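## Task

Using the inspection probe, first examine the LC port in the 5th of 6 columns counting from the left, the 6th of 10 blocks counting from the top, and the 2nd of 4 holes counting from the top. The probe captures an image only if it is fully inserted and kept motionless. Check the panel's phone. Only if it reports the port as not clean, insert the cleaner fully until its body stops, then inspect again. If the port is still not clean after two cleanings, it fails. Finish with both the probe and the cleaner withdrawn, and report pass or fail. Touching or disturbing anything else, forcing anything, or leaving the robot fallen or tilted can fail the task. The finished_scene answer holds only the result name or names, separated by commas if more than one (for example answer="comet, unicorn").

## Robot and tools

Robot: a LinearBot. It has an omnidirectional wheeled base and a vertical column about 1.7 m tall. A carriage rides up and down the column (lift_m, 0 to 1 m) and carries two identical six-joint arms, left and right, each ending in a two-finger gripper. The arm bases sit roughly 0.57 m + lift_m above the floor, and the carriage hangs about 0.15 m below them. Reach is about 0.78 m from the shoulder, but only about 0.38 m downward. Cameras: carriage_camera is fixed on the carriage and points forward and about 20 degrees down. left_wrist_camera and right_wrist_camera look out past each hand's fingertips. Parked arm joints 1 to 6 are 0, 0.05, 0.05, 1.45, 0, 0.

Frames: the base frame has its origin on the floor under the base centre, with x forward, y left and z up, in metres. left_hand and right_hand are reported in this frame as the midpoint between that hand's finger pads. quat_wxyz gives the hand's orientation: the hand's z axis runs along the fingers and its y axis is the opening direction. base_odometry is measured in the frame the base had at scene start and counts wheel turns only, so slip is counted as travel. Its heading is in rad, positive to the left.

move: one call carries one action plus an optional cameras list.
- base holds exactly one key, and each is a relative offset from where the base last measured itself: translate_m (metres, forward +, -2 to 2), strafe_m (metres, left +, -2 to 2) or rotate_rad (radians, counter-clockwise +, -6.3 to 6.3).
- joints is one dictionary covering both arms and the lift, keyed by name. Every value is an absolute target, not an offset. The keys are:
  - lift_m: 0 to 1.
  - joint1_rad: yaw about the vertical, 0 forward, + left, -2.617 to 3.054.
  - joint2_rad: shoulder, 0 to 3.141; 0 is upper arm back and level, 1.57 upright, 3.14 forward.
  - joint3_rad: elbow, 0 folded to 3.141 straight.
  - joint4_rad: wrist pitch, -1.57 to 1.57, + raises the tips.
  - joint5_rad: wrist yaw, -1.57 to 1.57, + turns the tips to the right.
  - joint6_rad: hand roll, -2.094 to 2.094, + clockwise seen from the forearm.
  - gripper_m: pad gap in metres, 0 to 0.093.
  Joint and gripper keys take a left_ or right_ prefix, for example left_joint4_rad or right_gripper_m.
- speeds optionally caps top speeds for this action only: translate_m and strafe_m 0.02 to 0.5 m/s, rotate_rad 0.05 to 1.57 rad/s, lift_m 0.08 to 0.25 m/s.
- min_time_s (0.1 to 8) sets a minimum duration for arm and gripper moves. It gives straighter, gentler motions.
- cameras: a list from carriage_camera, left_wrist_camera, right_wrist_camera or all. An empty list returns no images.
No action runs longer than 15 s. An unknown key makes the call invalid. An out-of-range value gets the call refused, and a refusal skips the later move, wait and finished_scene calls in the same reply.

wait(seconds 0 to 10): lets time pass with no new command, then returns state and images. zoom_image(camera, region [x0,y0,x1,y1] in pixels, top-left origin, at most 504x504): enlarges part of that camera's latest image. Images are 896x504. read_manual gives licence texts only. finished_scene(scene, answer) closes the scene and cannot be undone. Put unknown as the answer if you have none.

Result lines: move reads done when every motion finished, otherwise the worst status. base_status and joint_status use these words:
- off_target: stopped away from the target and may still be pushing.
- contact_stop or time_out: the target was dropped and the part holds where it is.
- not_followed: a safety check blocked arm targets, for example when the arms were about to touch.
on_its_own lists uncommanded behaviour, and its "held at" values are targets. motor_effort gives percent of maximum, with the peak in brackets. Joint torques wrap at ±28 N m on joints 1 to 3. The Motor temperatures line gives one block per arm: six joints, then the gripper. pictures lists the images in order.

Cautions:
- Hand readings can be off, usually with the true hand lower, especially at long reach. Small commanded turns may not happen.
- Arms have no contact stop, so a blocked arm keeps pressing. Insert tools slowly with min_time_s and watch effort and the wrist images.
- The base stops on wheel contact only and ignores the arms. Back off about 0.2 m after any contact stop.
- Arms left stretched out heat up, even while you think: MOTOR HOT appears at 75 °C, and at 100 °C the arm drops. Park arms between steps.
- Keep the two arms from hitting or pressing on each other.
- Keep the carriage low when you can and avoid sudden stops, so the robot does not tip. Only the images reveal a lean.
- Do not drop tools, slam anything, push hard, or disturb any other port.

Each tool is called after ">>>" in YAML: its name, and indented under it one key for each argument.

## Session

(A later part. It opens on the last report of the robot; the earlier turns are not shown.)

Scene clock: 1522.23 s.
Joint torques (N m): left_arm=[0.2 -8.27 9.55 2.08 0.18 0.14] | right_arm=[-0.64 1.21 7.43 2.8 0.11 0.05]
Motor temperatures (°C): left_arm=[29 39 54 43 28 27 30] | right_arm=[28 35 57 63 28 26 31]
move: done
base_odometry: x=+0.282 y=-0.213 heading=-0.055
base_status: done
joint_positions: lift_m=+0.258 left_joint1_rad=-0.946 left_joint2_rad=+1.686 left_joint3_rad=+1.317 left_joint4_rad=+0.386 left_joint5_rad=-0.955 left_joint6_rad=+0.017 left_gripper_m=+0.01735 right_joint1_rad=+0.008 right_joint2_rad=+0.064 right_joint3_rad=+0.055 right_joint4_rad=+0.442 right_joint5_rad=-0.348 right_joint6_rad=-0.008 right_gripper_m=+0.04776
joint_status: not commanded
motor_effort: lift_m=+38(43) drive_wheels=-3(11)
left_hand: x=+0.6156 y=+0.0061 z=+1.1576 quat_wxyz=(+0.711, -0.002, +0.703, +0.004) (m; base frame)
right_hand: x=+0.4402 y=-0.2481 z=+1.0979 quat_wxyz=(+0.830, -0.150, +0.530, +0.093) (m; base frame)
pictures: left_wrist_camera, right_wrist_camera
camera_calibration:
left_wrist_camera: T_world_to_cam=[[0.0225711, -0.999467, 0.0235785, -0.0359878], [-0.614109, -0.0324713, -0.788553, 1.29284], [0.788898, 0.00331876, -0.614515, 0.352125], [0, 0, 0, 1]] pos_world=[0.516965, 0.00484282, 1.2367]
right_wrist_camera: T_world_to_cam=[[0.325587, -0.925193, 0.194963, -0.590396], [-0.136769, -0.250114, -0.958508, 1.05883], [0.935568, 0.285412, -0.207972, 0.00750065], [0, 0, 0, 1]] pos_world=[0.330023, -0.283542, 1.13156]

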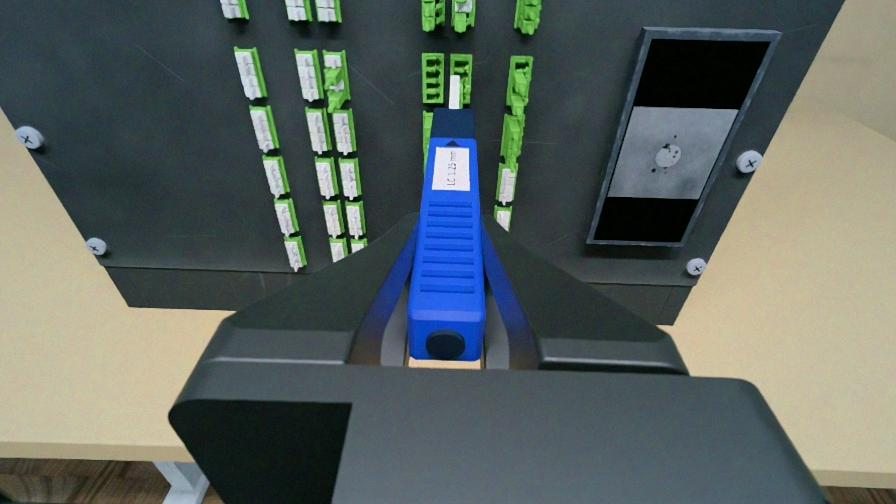

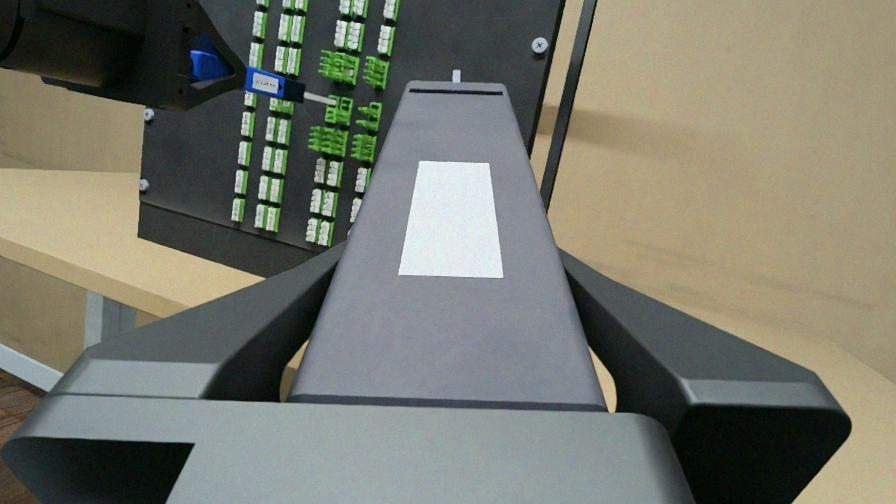

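>>> move:
  joints: {"left_joint5_rad": -0.9385, "lift_m": 0.2563}
  speeds: {"lift_m": 0.08}
  min_time_s: 0.5
  cameras: ["right_wrist_camera", "left_wrist_camera"]

>>> zoom_image:
  camera: "right_wrist_camera"
  region: [290, 70, 360, 130]

>>> zoom_image:
  camera: "left_wrist_camera"
  region: [425, 45, 485, 105]

Scene clock: 1549.00 s.
Joint torques (N m): left_arm=[0.35 -8.29 9.44 2.06 0.17 0.14] | right_arm=[-0.69 1.18 7.39 2.84 0.12 0.05]
Motor temperatures (°C): left_arm=[29 40 53 43 28 27 30] | right_arm=[28 35 56 62 28 26 31]
move: done
base_odometry: x=+0.282 y=-0.213 heading=-0.055
base_status: not commanded
joint_positions: lift_m=+0.257 left_joint1_rad=-0.946 left_joint2_rad=+1.686 left_joint3_rad=+1.318 left_joint4_rad=+0.385 left_joint5_rad=-0.951 left_joint6_rad=+0.017 left_gripper_m=+0.01735 right_joint1_rad=+0.008 right_joint2_rad=+0.064 right_joint3_rad=+0.055 right_joint4_rad=+0.441 right_joint5_rad=-0.348 right_joint6_rad=-0.008 right_gripper_m=+0.04776
joint_status: all done
motor_effort: lift_m=+37(37) drive_wheels=-3(3)
left_hand: x=+0.6157 y=+0.0052 z=+1.1560 quat_wxyz=(+0.710, +0.000, +0.704, +0.003) (m; base frame)
right_hand: x=+0.4404 y=-0.2481 z=+1.0962 quat_wxyz=(+0.829, -0.150, +0.530, +0.093) (m; base frame)
pictures: left_wrist_camera, right_wrist_camera
camera_calibration:
left_wrist_camera: T_world_to_cam=[[0.0184227, -0.999574, 0.0226279, -0.0332382], [-0.61472, -0.0291727, -0.788206, 1.29163], [0.78853, 0.000611038, -0.614996, 0.351841], [0, 0, 0, 1]] pos_world=[0.517167, 0.00424134, 1.2352]
right_wrist_camera: T_world_to_cam=[[0.325808, -0.925192, 0.1946, -0.589779], [-0.137884, -0.25013, -0.958344, 1.05749], [0.935327, 0.285404, -0.209064, 0.00838067], [0, 0, 0, 1]] pos_world=[0.330127, -0.283542, 1.12996]

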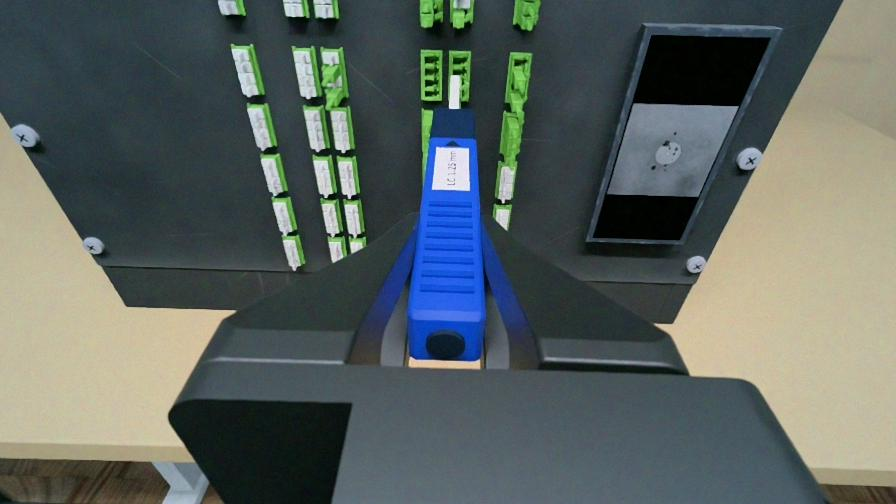

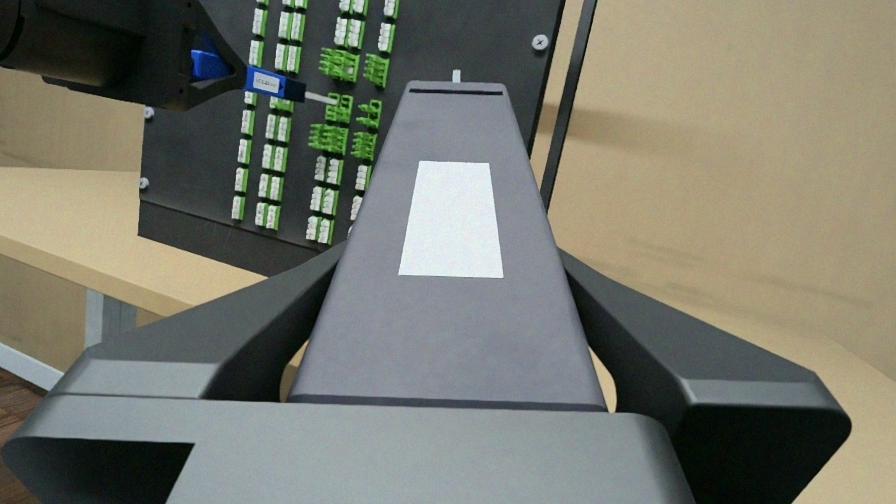

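Scaled by 7.200 from the camera's 896x504 image, which has a finer 1280x720 frame.

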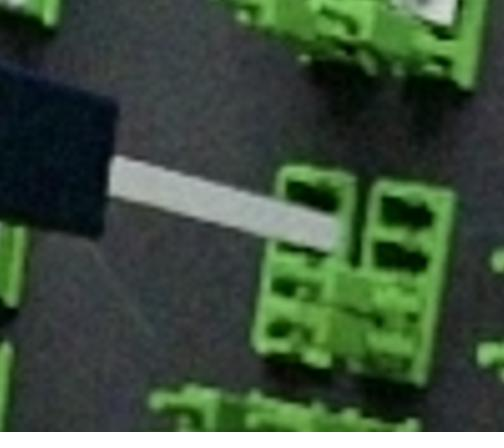

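Scaled by 8.400 from the camera's 896x504 image, which has a finer 1280x720 frame.

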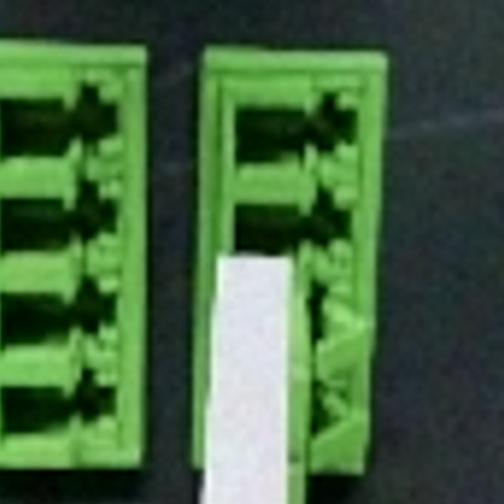

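>>> move:
  joints: {"left_joint5_rad": -0.9355, "lift_m": 0.2557}
  speeds: {"lift_m": 0.08}
  min_time_s: 0.5
  cameras: []

>>> move:
  base: {"translate_m": 0.008}
  speeds: {"translate_m": 0.03}
  cameras: ["right_wrist_camera", "left_wrist_camera"]

>>> zoom_image:
  camera: "right_wrist_camera"
  region: [290, 70, 360, 130]

>>> zoom_image:
  camera: "left_wrist_camera"
  region: [425, 45, 485, 105]

Scene clock: 1561.77 s.
Joint torques (N m): left_arm=[0.32 -8.31 9.43 2.08 0.19 0.14] | right_arm=[-0.65 1.25 7.39 2.83 0.12 0.05]
Motor temperatures (°C): left_arm=[29 41 55 43 28 27 30] | right_arm=[28 35 56 63 28 26 31]
move: done
base_odometry: x=+0.282 y=-0.213 heading=-0.055
base_status: not commanded
joint_positions: lift_m=+0.256 left_joint1_rad=-0.946 left_joint2_rad=+1.687 left_joint3_rad=+1.318 left_joint4_rad=+0.384 left_joint5_rad=-0.948 left_joint6_rad=+0.017 left_gripper_m=+0.01735 right_joint1_rad=+0.008 right_joint2_rad=+0.064 right_joint3_rad=+0.055 right_joint4_rad=+0.441 right_joint5_rad=-0.348 right_joint6_rad=-0.008 right_gripper_m=+0.04776
joint_status: all done
motor_effort: lift_m=+30(33) drive_wheels=-3(3)
left_hand: x=+0.6158 y=+0.0047 z=+1.1552 quat_wxyz=(+0.710, +0.001, +0.704, +0.002) (m; base frame)
right_hand: x=+0.4402 y=-0.2480 z=+1.0958 quat_wxyz=(+0.830, -0.150, +0.530, +0.093) (m; base frame)
pictures: none
No camera images: "cameras" was empty.

Scene clock: 1562.53 s.
Joint torques (N m): left_arm=[0.08 -8.35 9.48 2.1 0.17 0.13] | right_arm=[-0.65 1.29 7.41 2.83 0.12 0.05]
Motor temperatures (°C): left_arm=[29 41 55 43 28 27 30] | right_arm=[28 35 56 63 28 26 31]
move: done
base_odometry: x=+0.290 y=-0.214 heading=-0.055
base_status: done
joint_positions: lift_m=+0.256 left_joint1_rad=-0.945 left_joint2_rad=+1.687 left_joint3_rad=+1.318 left_joint4_rad=+0.384 left_joint5_rad=-0.945 left_joint6_rad=+0.017 left_gripper_m=+0.01735 right_joint1_rad=+0.008 right_joint2_rad=+0.064 right_joint3_rad=+0.055 right_joint4_rad=+0.442 right_joint5_rad=-0.348 right_joint6_rad=-0.008 right_gripper_m=+0.04776
joint_status: not commanded
motor_effort: lift_m=+27(34) drive_wheels=-3(11)
left_hand: x=+0.6160 y=+0.0046 z=+1.1552 quat_wxyz=(+0.710, +0.002, +0.704, +0.002) (m; base frame)
right_hand: x=+0.4402 y=-0.2480 z=+1.0958 quat_wxyz=(+0.830, -0.150, +0.530, +0.093) (m; base frame)
pictures: left_wrist_camera, right_wrist_camera
camera_calibration:
left_wrist_camera: T_world_to_cam=[[0.0138571, -0.99967, 0.0216349, -0.0299383], [-0.61537, -0.0255802, -0.787823, 1.29103], [0.788116, -0.00239649, -0.615521, 0.351987], [0, 0, 0, 1]] pos_world=[0.517468, 0.00393987, 1.2344]
right_wrist_camera: T_world_to_cam=[[0.325925, -0.92504, 0.195125, -0.59011], [-0.136724, -0.250346, -0.958454, 1.05669], [0.935457, 0.285706, -0.208069, 0.00735723], [0, 0, 0, 1]] pos_world=[0.329924, -0.28344, 1.12946]

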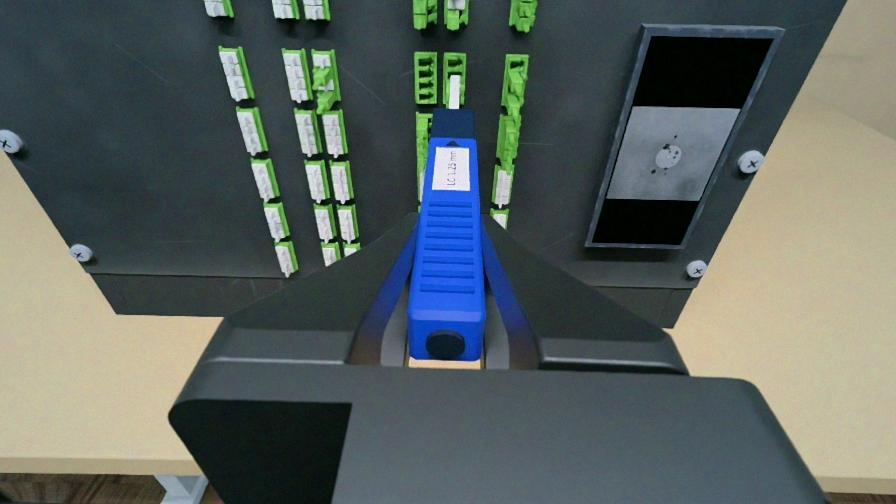

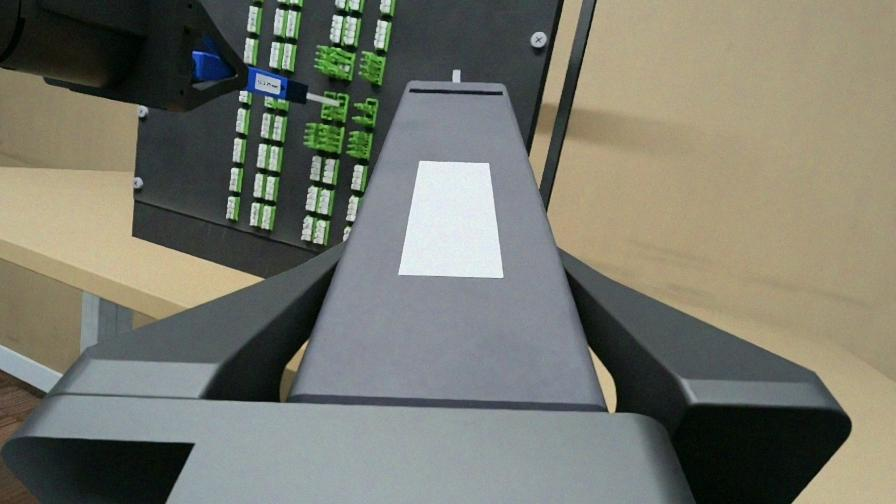

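Scaled by 7.200 from the camera's 896x504 image, which has a finer 1280x720 frame.

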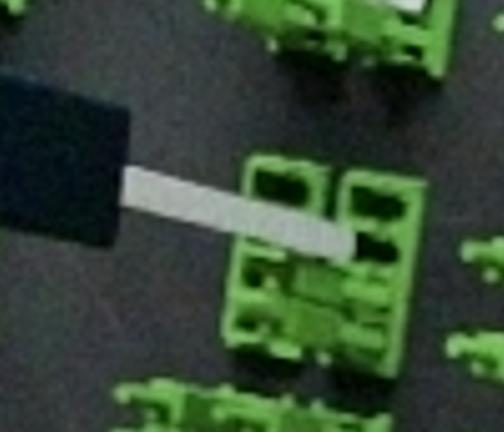

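Scaled by 8.400 from the camera's 896x504 image, which has a finer 1280x720 frame.

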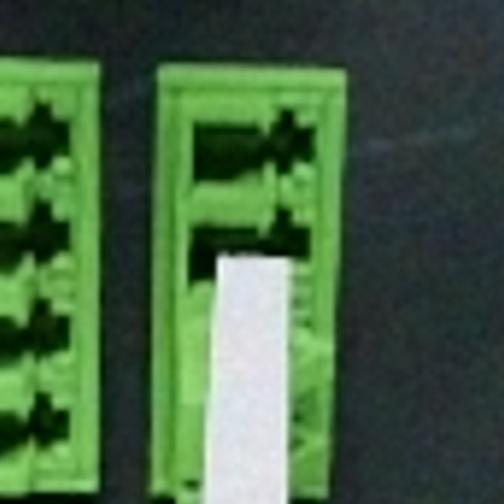

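>>> move:
  joints: {"left_joint5_rad": -0.962}
  min_time_s: 0.5
  cameras: ["right_wrist_camera", "left_wrist_camera"]

>>> zoom_image:
  camera: "right_wrist_camera"
  region: [315, 80, 365, 130]

>>> zoom_image:
  camera: "left_wrist_camera"
  region: [435, 50, 485, 100]

Scene clock: 1571.73 s.
Joint torques (N m): left_arm=[0.21 -8.36 9.44 2.08 -0.09 0.14] | right_arm=[-0.65 1.25 7.41 2.82 0.12 0.05]
Motor temperatures (°C): left_arm=[29 41 56 43 28 27 30] | right_arm=[28 35 56 63 28 26 31]
move: done
base_odometry: x=+0.290 y=-0.214 heading=-0.055
base_status: not commanded
joint_positions: lift_m=+0.256 left_joint1_rad=-0.945 left_joint2_rad=+1.687 left_joint3_rad=+1.318 left_joint4_rad=+0.384 left_joint5_rad=-0.950 left_joint6_rad=+0.017 left_gripper_m=+0.01735 right_joint1_rad=+0.008 right_joint2_rad=+0.064 right_joint3_rad=+0.055 right_joint4_rad=+0.442 right_joint5_rad=-0.348 right_joint6_rad=-0.008 right_gripper_m=+0.04776
joint_status: all done
motor_effort: lift_m=+29(34) drive_wheels=+2(2)
left_hand: x=+0.6160 y=+0.0053 z=+1.1551 quat_wxyz=(+0.710, +0.000, +0.704, +0.003) (m; base frame)
right_hand: x=+0.4402 y=-0.2480 z=+1.0958 quat_wxyz=(+0.830, -0.150, +0.530, +0.093) (m; base frame)
pictures: left_wrist_camera, right_wrist_camera
camera_calibration:
left_wrist_camera: T_world_to_cam=[[0.0183991, -0.999594, 0.0217575, -0.0321438], [-0.615231, -0.0284726, -0.787833, 1.29105], [0.788133, 0.00110954, -0.615505, 0.351864], [0, 0, 0, 1]] pos_world=[0.517569, 0.00423834, 1.2344]
right_wrist_camera: T_world_to_cam=[[0.325925, -0.92504, 0.195125, -0.59011], [-0.136724, -0.250346, -0.958454, 1.05669], [0.935457, 0.285706, -0.208069, 0.00735723], [0, 0, 0, 1]] pos_world=[0.329924, -0.28344, 1.12946]

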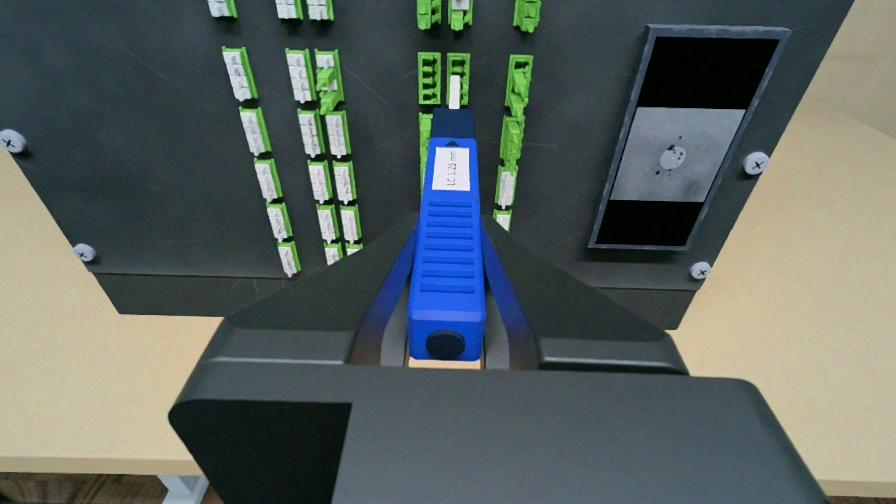

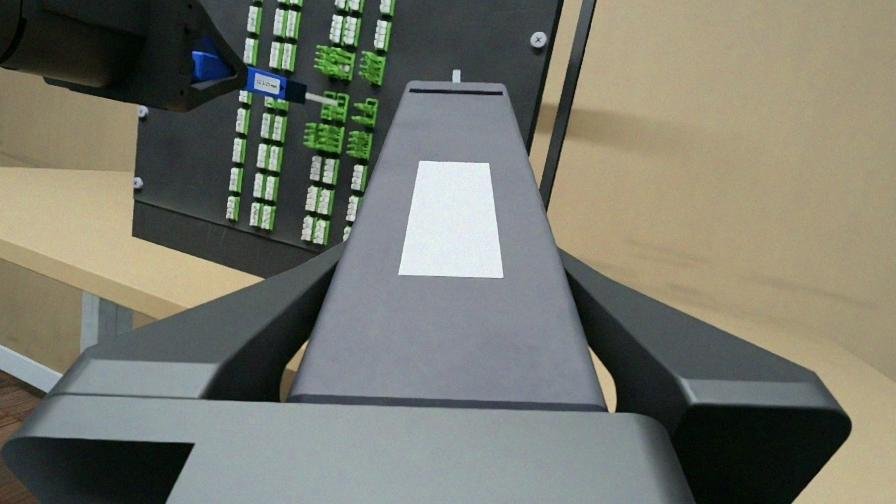

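Scaled by 10.080 from the camera's 896x504 image, which has a finer 1280x720 frame.

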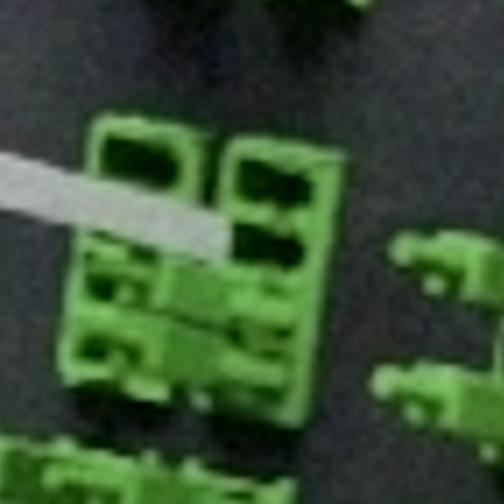

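Scaled by 10.080 from the camera's 896x504 image, which has a finer 1280x720 frame.

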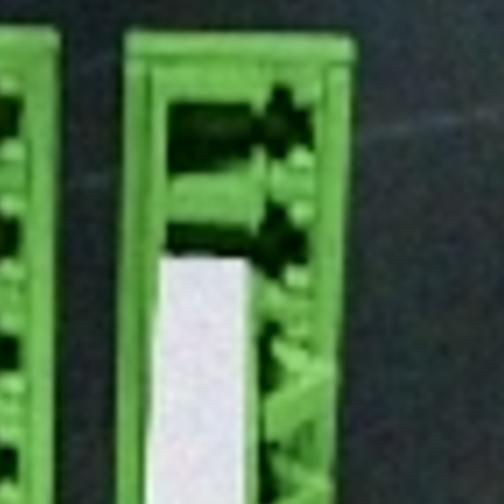

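>>> move:
  joints: {"left_joint5_rad": -0.950, "left_joint1_rad": -0.945, "lift_m": 0.2560}
  speeds: {"lift_m": 0.08}
  min_time_s: 0.5
  cameras: []

>>> move:
  base: {"translate_m": 0.004}
  speeds: {"translate_m": 0.02}
  cameras: ["right_wrist_camera", "left_wrist_camera"]

>>> zoom_image:
  camera: "right_wrist_camera"
  region: [315, 80, 365, 130]

>>> zoom_image:
  camera: "left_wrist_camera"
  region: [435, 50, 485, 100]

Scene clock: 1590.43 s.
Joint torques (N m): left_arm=[0.03 -8.29 9.44 2.09 0.04 0.14] | right_arm=[-0.66 1.24 7.42 2.83 0.12 0.05]
Motor temperatures (°C): left_arm=[29 41 56 43 28 27 30] | right_arm=[28 34 56 63 28 26 31]
move: done
base_odometry: x=+0.290 y=-0.214 heading=-0.055
base_status: not commanded
joint_positions: lift_m=+0.256 left_joint1_rad=-0.945 left_joint2_rad=+1.687 left_joint3_rad=+1.318 left_joint4_rad=+0.384 left_joint5_rad=-0.950 left_joint6_rad=+0.017 left_gripper_m=+0.01735 right_joint1_rad=+0.008 right_joint2_rad=+0.064 right_joint3_rad=+0.055 right_joint4_rad=+0.442 right_joint5_rad=-0.348 right_joint6_rad=-0.008 right_gripper_m=+0.04776
joint_status: all done
motor_effort: lift_m=+32(38) drive_wheels=+2(2)
left_hand: x=+0.6160 y=+0.0054 z=+1.1551 quat_wxyz=(+0.710, +0.000, +0.704, +0.003) (m; base frame)
right_hand: x=+0.4402 y=-0.2480 z=+1.0958 quat_wxyz=(+0.830, -0.150, +0.530, +0.093) (m; base frame)
pictures: none
No camera images: "cameras" was empty.

Scene clock: 1591.00 s.
Joint torques (N m): left_arm=[0.03 -8.29 9.43 2.09 0.05 0.13] | right_arm=[-0.65 1.25 7.41 2.82 0.12 0.05]
Motor temperatures (°C): left_arm=[29 41 56 43 28 27 30] | right_arm=[28 34 56 63 28 26 31]
move: done
base_odometry: x=+0.294 y=-0.214 heading=-0.055
base_status: done
joint_positions: lift_m=+0.256 left_joint1_rad=-0.945 left_joint2_rad=+1.687 left_joint3_rad=+1.318 left_joint4_rad=+0.384 left_joint5_rad=-0.950 left_joint6_rad=+0.017 left_gripper_m=+0.01735 right_joint1_rad=+0.008 right_joint2_rad=+0.064 right_joint3_rad=+0.055 right_joint4_rad=+0.442 right_joint5_rad=-0.348 right_joint6_rad=-0.008 right_gripper_m=+0.04776
joint_status: not commanded
motor_effort: lift_m=+36(37) drive_wheels=-3(9)
left_hand: x=+0.6162 y=+0.0054 z=+1.1550 quat_wxyz=(+0.710, +0.000, +0.704, +0.004) (m; base frame)
right_hand: x=+0.4401 y=-0.2480 z=+1.0959 quat_wxyz=(+0.830, -0.150, +0.529, +0.093) (m; base frame)
pictures: left_wrist_camera, right_wrist_camera
camera_calibration:
left_wrist_camera: T_world_to_cam=[[0.018798, -0.999593, 0.0214428, -0.0319607], [-0.615441, -0.0284705, -0.787669, 1.29086], [0.787959, 0.00160982, -0.615725, 0.352022], [0, 0, 0, 1]] pos_world=[0.51767, 0.00423709, 1.2342]
right_wrist_camera: T_world_to_cam=[[0.325836, -0.925044, 0.195254, -0.590215], [-0.136317, -0.250335, -0.958515, 1.05671], [0.935547, 0.285702, -0.207667, 0.00698794], [0, 0, 0, 1]] pos_world=[0.329823, -0.28344, 1.12957]

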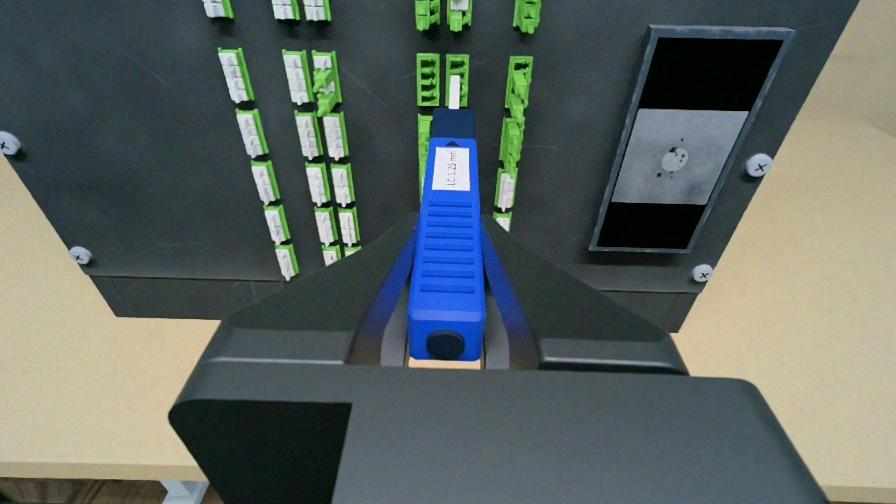

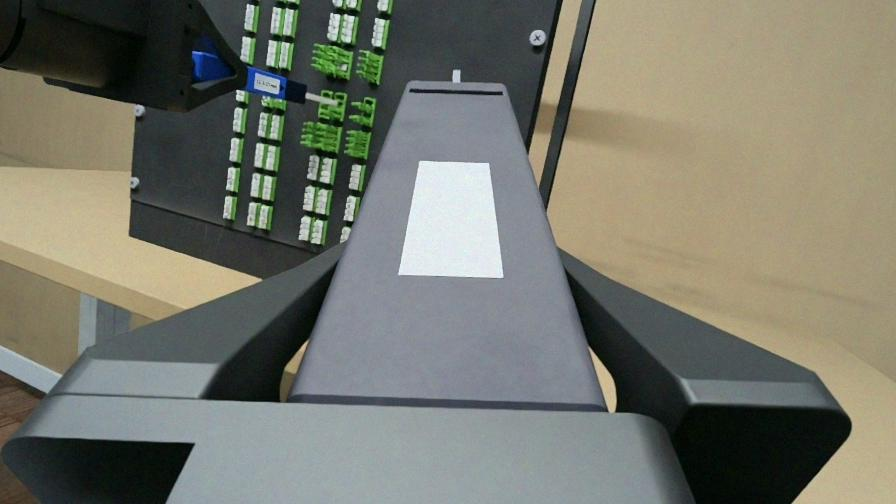

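Scaled by 10.080 from the camera's 896x504 image, which has a finer 1280x720 frame.

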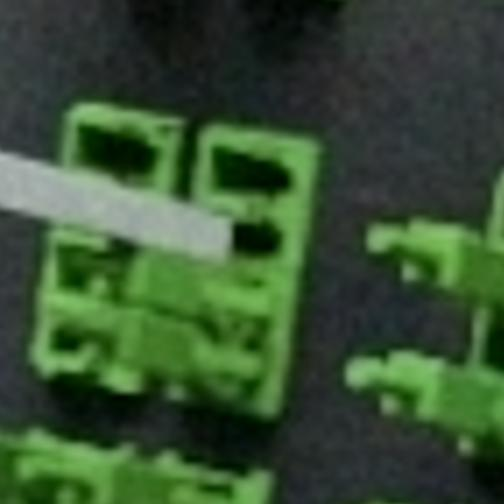

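Scaled by 10.080 from the camera's 896x504 image, which has a finer 1280x720 frame.

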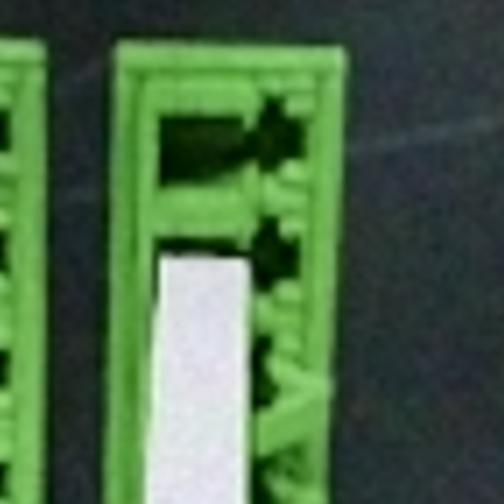

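>>> move:
  joints: {"left_joint5_rad": -0.9635, "lift_m": 0.2563}
  speeds: {"lift_m": 0.08}
  min_time_s: 0.5
  cameras: []

>>> move:
  joints: {"left_joint5_rad": -0.952}
  cameras: ["left_wrist_camera"]

>>> zoom_image:
  camera: "left_wrist_camera"
  region: [435, 50, 485, 100]

Scene clock: 1610.10 s.
Joint torques (N m): left_arm=[0.03 -8.35 9.4 2.08 -0.08 0.13] | right_arm=[-0.66 1.25 7.38 2.82 0.12 0.05]
Motor temperatures (°C): left_arm=[29 41 57 43 28 27 30] | right_arm=[28 34 56 63 28 26 31]
move: done
base_odometry: x=+0.294 y=-0.214 heading=-0.055
base_status: not commanded
joint_positions: lift_m=+0.256 left_joint1_rad=-0.945 left_joint2_rad=+1.687 left_joint3_rad=+1.318 left_joint4_rad=+0.384 left_joint5_rad=-0.952 left_joint6_rad=+0.017 left_gripper_m=+0.01735 right_joint1_rad=+0.008 right_joint2_rad=+0.064 right_joint3_rad=+0.055 right_joint4_rad=+0.442 right_joint5_rad=-0.348 right_joint6_rad=-0.008 right_gripper_m=+0.04776
joint_status: all done
motor_effort: lift_m=+41(44) drive_wheels=-2(2)
left_hand: x=+0.6162 y=+0.0057 z=+1.1550 quat_wxyz=(+0.710, -0.001, +0.704, +0.004) (m; base frame)
right_hand: x=+0.4401 y=-0.2480 z=+1.0960 quat_wxyz=(+0.830, -0.150, +0.529, +0.093) (m; base frame)
pictures: none
No camera images: "cameras" was empty.

Scene clock: 1610.40 s.
Joint torques (N m): left_arm=[0.05 -8.34 9.43 2.08 0.06 0.14] | right_arm=[-0.65 1.22 7.38 2.82 0.12 0.04]
Motor temperatures (°C): left_arm=[29 41 57 43 28 27 30] | right_arm=[28 34 56 63 28 26 31]
move: done
base_odometry: x=+0.294 y=-0.214 heading=-0.055
base_status: not commanded
joint_positions: lift_m=+0.256 left_joint1_rad=-0.945 left_joint2_rad=+1.687 left_joint3_rad=+1.318 left_joint4_rad=+0.384 left_joint5_rad=-0.952 left_joint6_rad=+0.017 left_gripper_m=+0.01735 right_joint1_rad=+0.008 right_joint2_rad=+0.064 right_joint3_rad=+0.055 right_joint4_rad=+0.442 right_joint5_rad=-0.348 right_joint6_rad=-0.008 right_gripper_m=+0.04776
joint_status: all done
motor_effort: lift_m=+39(42) drive_wheels=-2(2)
left_hand: x=+0.6162 y=+0.0057 z=+1.1550 quat_wxyz=(+0.710, -0.001, +0.704, +0.004) (m; base frame)
right_hand: x=+0.4401 y=-0.2480 z=+1.0960 quat_wxyz=(+0.830, -0.150, +0.529, +0.093) (m; base frame)
pictures: left_wrist_camera
camera_calibration:
left_wrist_camera: T_world_to_cam=[[0.0206574, -0.999558, 0.021384, -0.032654], [-0.615378, -0.0295689, -0.787678, 1.29093], [0.787962, 0.0031121, -0.615716, 0.352063], [0, 0, 0, 1]] pos_world=[0.51767, 0.00443608, 1.2343]

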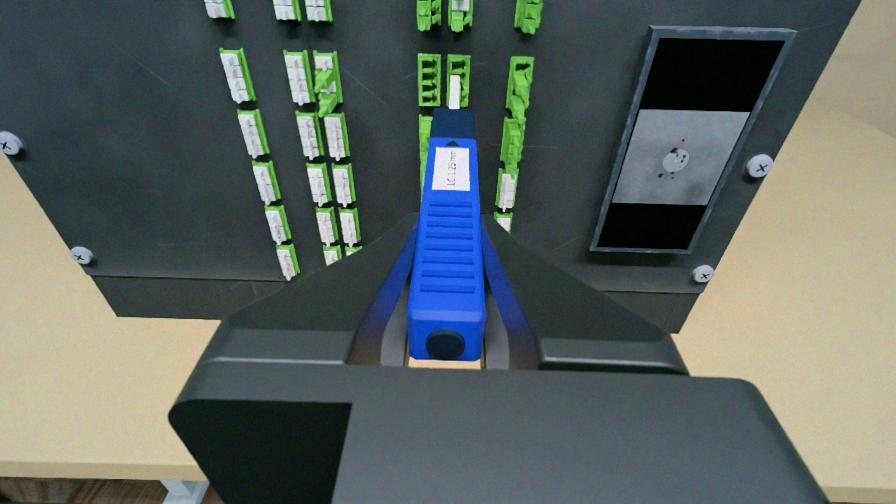

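Scaled by 10.080 from the camera's 896x504 image, which has a finer 1280x720 frame.

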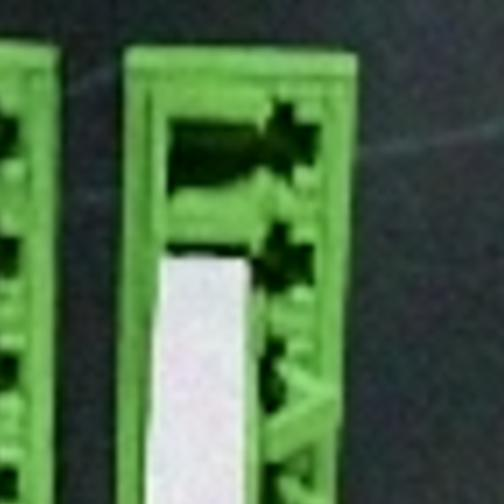

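>>> move:
  base: {"translate_m": 0.0025}
  speeds: {"translate_m": 0.02}
  cameras: ["right_wrist_camera", "left_wrist_camera"]

>>> zoom_image:
  camera: "right_wrist_camera"
  region: [315, 80, 365, 130]

>>> zoom_image:
  camera: "left_wrist_camera"
  region: [435, 50, 485, 100]

Scene clock: 1618.13 s.
Joint torques (N m): left_arm=[0.1 -8.32 9.43 2.09 0.05 0.13] | right_arm=[-0.66 1.26 7.38 2.82 0.14 0.05]
Motor temperatures (°C): left_arm=[29 41 57 42 28 27 30] | right_arm=[28 34 56 62 28 26 31]
move: done
base_odometry: x=+0.297 y=-0.214 heading=-0.056
base_status: done
joint_positions: lift_m=+0.256 left_joint1_rad=-0.947 left_joint2_rad=+1.687 left_joint3_rad=+1.318 left_joint4_rad=+0.383 left_joint5_rad=-0.952 left_joint6_rad=+0.017 left_gripper_m=+0.01735 right_joint1_rad=+0.008 right_joint2_rad=+0.064 right_joint3_rad=+0.055 right_joint4_rad=+0.442 right_joint5_rad=-0.348 right_joint6_rad=-0.008 right_gripper_m=+0.04776
joint_status: not commanded
motor_effort: lift_m=+40(42) drive_wheels=+1(9)
left_hand: x=+0.6153 y=+0.0047 z=+1.1549 quat_wxyz=(+0.710, +0.000, +0.704, +0.003) (m; base frame)
right_hand: x=+0.4402 y=-0.2480 z=+1.0959 quat_wxyz=(+0.830, -0.150, +0.530, +0.093) (m; base frame)
pictures: left_wrist_camera, right_wrist_camera
camera_calibration:
left_wrist_camera: T_world_to_cam=[[0.0180566, -0.999614, 0.0211363, -0.0317845], [-0.615639, -0.0277727, -0.787539, 1.29029], [0.787821, 0.00120793, -0.615903, 0.352944], [0, 0, 0, 1]] pos_world=[0.516871, 0.00363635, 1.2342]
right_wrist_camera: T_world_to_cam=[[0.325925, -0.92504, 0.195125, -0.59013], [-0.136724, -0.250346, -0.958454, 1.05679], [0.935457, 0.285706, -0.208069, 0.00737803], [0, 0, 0, 1]] pos_world=[0.329924, -0.28344, 1.12956]

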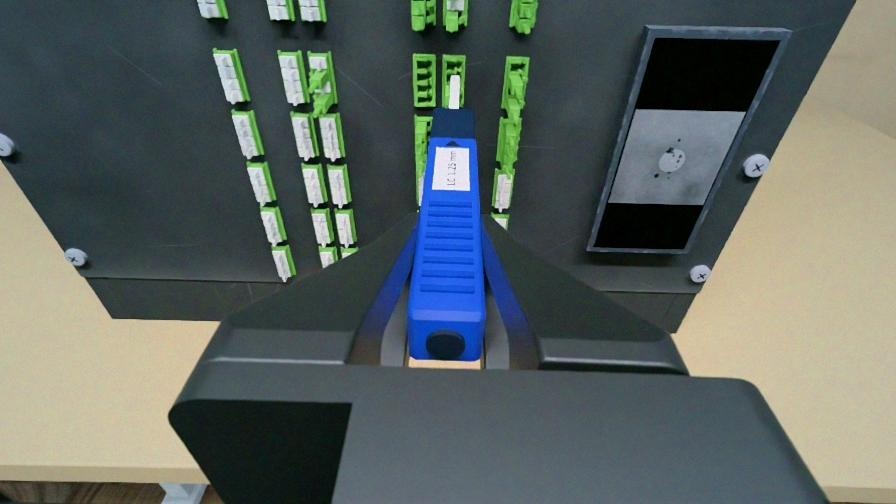

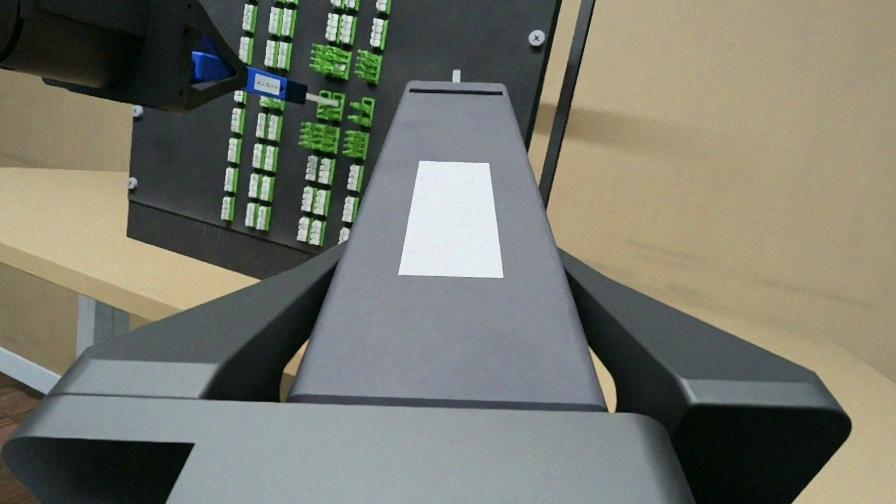

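Scaled by 10.080 from the camera's 896x504 image, which has a finer 1280x720 frame.

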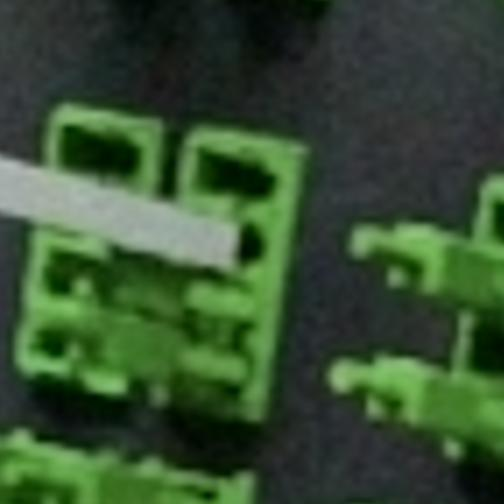

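Scaled by 10.080 from the camera's 896x504 image, which has a finer 1280x720 frame.

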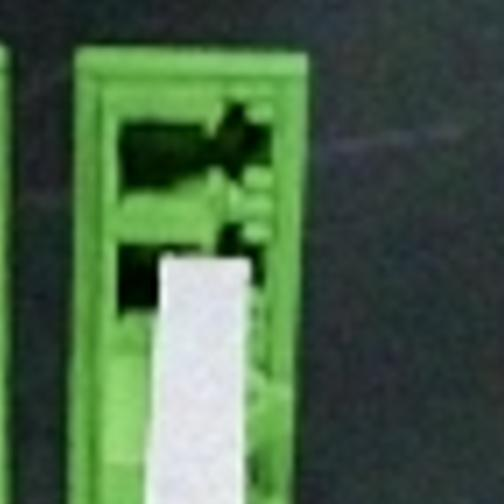

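>>> move:
  base: {"translate_m": -0.002}
  speeds: {"translate_m": 0.02}
  cameras: ["left_wrist_camera"]

>>> zoom_image:
  camera: "left_wrist_camera"
  region: [435, 50, 485, 100]

Scene clock: 1628.83 s.
Joint torques (N m): left_arm=[0.23 -8.43 9.43 2.09 0.08 0.13] | right_arm=[-0.66 1.26 7.41 2.82 0.12 0.05]
Motor temperatures (°C): left_arm=[29 41 57 42 28 27 30] | right_arm=[28 34 56 62 28 26 31]
move: done
base_odometry: x=+0.295 y=-0.214 heading=-0.056
base_status: done
joint_positions: lift_m=+0.256 left_joint1_rad=-0.947 left_joint2_rad=+1.688 left_joint3_rad=+1.318 left_joint4_rad=+0.384 left_joint5_rad=-0.951 left_joint6_rad=+0.017 left_gripper_m=+0.01735 right_joint1_rad=+0.008 right_joint2_rad=+0.064 right_joint3_rad=+0.055 right_joint4_rad=+0.442 right_joint5_rad=-0.349 right_joint6_rad=-0.008 right_gripper_m=+0.04776
joint_status: not commanded
motor_effort: lift_m=+40(44) drive_wheels=-1(9)
left_hand: x=+0.6156 y=+0.0046 z=+1.1547 quat_wxyz=(+0.710, +0.000, +0.704, +0.004) (m; base frame)
right_hand: x=+0.4401 y=-0.2480 z=+1.0960 quat_wxyz=(+0.830, -0.150, +0.529, +0.093) (m; base frame)
pictures: left_wrist_camera
camera_calibration:
left_wrist_camera: T_world_to_cam=[[0.0180834, -0.999629, 0.0203506, -0.0309326], [-0.615802, -0.0271706, -0.787432, 1.29027], [0.787693, 0.00170751, -0.616065, 0.352849], [0, 0, 0, 1]] pos_world=[0.517171, 0.0035336, 1.234]

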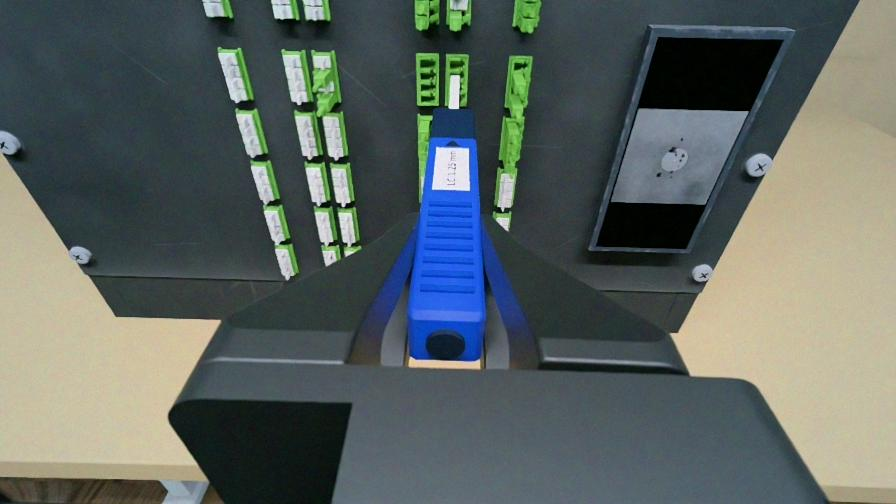

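Scaled by 10.080 from the camera's 896x504 image, which has a finer 1280x720 frame.

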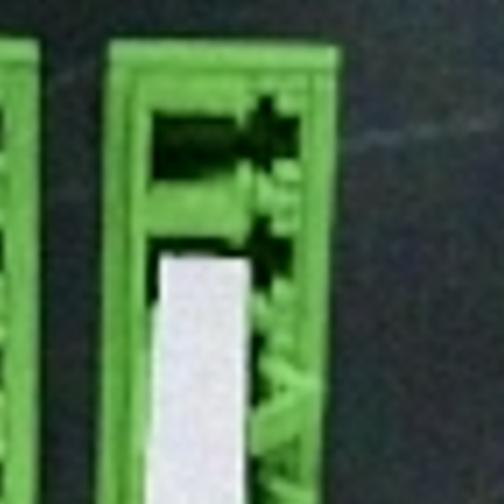

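>>> move:
  base: {"translate_m": -0.002}
  speeds: {"translate_m": 0.02}
  cameras: []

>>> move:
  joints: {"left_joint5_rad": -0.965, "lift_m": 0.2571, "left_joint1_rad": -0.947}
  speeds: {"lift_m": 0.08}
  min_time_s: 0.5
  cameras: ["right_wrist_camera", "left_wrist_camera"]

>>> zoom_image:
  camera: "right_wrist_camera"
  region: [315, 80, 365, 130]

>>> zoom_image:
  camera: "left_wrist_camera"
  region: [435, 50, 485, 100]

Scene clock: 1649.60 s.
Joint torques (N m): left_arm=[0.36 -8.35 9.44 2.08 0.04 0.13] | right_arm=[-0.69 1.21 7.39 2.83 0.13 0.05]
Motor temperatures (°C): left_arm=[29 40 57 42 28 27 30] | right_arm=[28 33 56 62 28 26 31]
move: done
base_odometry: x=+0.293 y=-0.214 heading=-0.056
base_status: done
joint_positions: lift_m=+0.256 left_joint1_rad=-0.949 left_joint2_rad=+1.688 left_joint3_rad=+1.318 left_joint4_rad=+0.384 left_joint5_rad=-0.951 left_joint6_rad=+0.017 left_gripper_m=+0.01735 right_joint1_rad=+0.008 right_joint2_rad=+0.064 right_joint3_rad=+0.055 right_joint4_rad=+0.442 right_joint5_rad=-0.349 right_joint6_rad=-0.008 right_gripper_m=+0.04776
joint_status: not commanded
motor_effort: lift_m=+33(42) drive_wheels=+0(8)
left_hand: x=+0.6152 y=+0.0040 z=+1.1546 quat_wxyz=(+0.710, +0.001, +0.704, +0.003) (m; base frame)
right_hand: x=+0.4401 y=-0.2480 z=+1.0960 quat_wxyz=(+0.830, -0.150, +0.529, +0.093) (m; base frame)
pictures: none
No camera images: "cameras" was empty.

Scene clock: 1650.40 s.
Joint torques (N m): left_arm=[0.17 -8.49 9.4 2.08 -0.08 0.14] | right_arm=[-0.64 1.28 7.43 2.8 0.13 0.05]
Motor temperatures (°C): left_arm=[29 40 57 42 28 27 30] | right_arm=[28 33 56 62 28 26 31]
move: done
base_odometry: x=+0.293 y=-0.214 heading=-0.056
base_status: not commanded
joint_positions: lift_m=+0.257 left_joint1_rad=-0.949 left_joint2_rad=+1.688 left_joint3_rad=+1.319 left_joint4_rad=+0.384 left_joint5_rad=-0.953 left_joint6_rad=+0.017 left_gripper_m=+0.01735 right_joint1_rad=+0.008 right_joint2_rad=+0.063 right_joint3_rad=+0.055 right_joint4_rad=+0.443 right_joint5_rad=-0.349 right_joint6_rad=-0.008 right_gripper_m=+0.04776
joint_status: all done
motor_effort: lift_m=+39(44) drive_wheels=+0(0)
left_hand: x=+0.6152 y=+0.0042 z=+1.1556 quat_wxyz=(+0.710, +0.000, +0.704, +0.003) (m; base frame)
right_hand: x=+0.4399 y=-0.2480 z=+1.0970 quat_wxyz=(+0.830, -0.150, +0.529, +0.093) (m; base frame)
pictures: left_wrist_camera, right_wrist_camera
camera_calibration:
left_wrist_camera: T_world_to_cam=[[0.0180689, -0.999616, 0.0209992, -0.0321331], [-0.615467, -0.027672, -0.787677, 1.29079], [0.787956, 0.00130812, -0.615731, 0.353252], [0, 0, 0, 1]] pos_world=[0.51667, 0.00313585, 1.2349]
right_wrist_camera: T_world_to_cam=[[0.326041, -0.924913, 0.195531, -0.59076], [-0.134915, -0.250241, -0.958738, 1.05734], [0.935679, 0.286208, -0.206373, 0.00603138], [0, 0, 0, 1]] pos_world=[0.32962, -0.283538, 1.13047]

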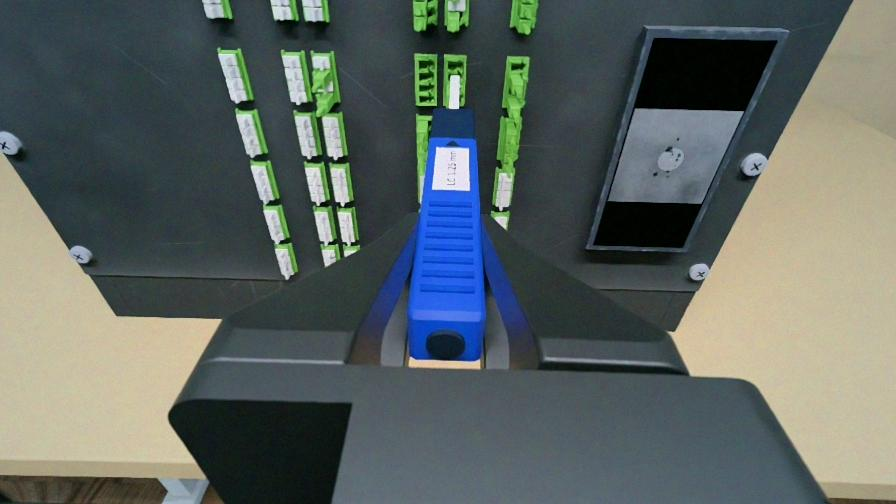

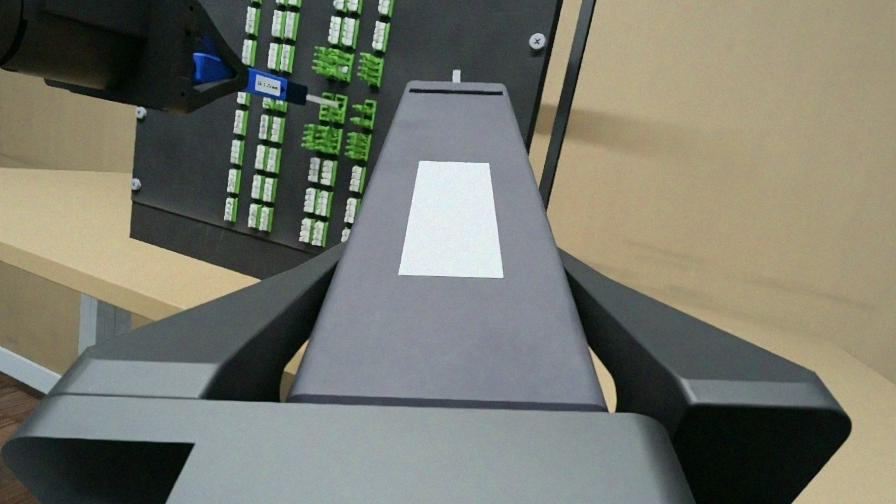

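Scaled by 10.080 from the camera's 896x504 image, which has a finer 1280x720 frame.

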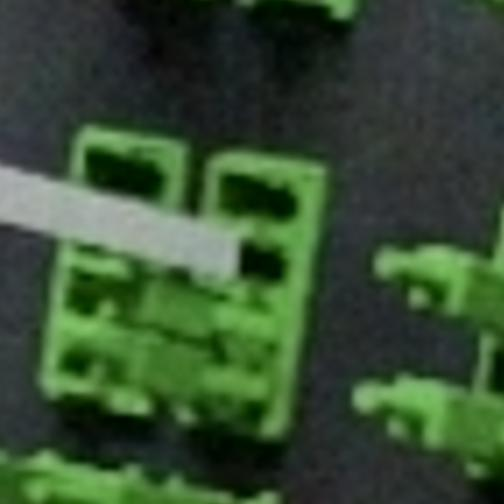

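Scaled by 10.080 from the camera's 896x504 image, which has a finer 1280x720 frame.

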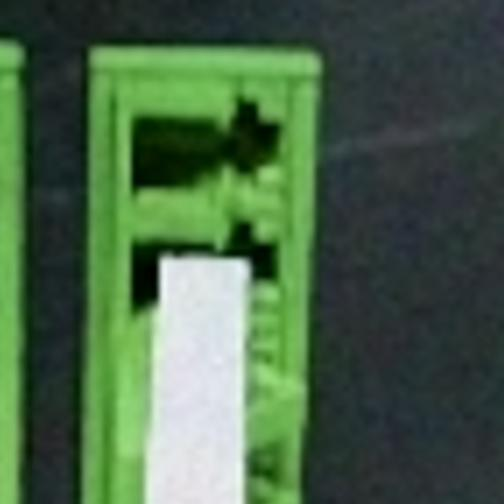

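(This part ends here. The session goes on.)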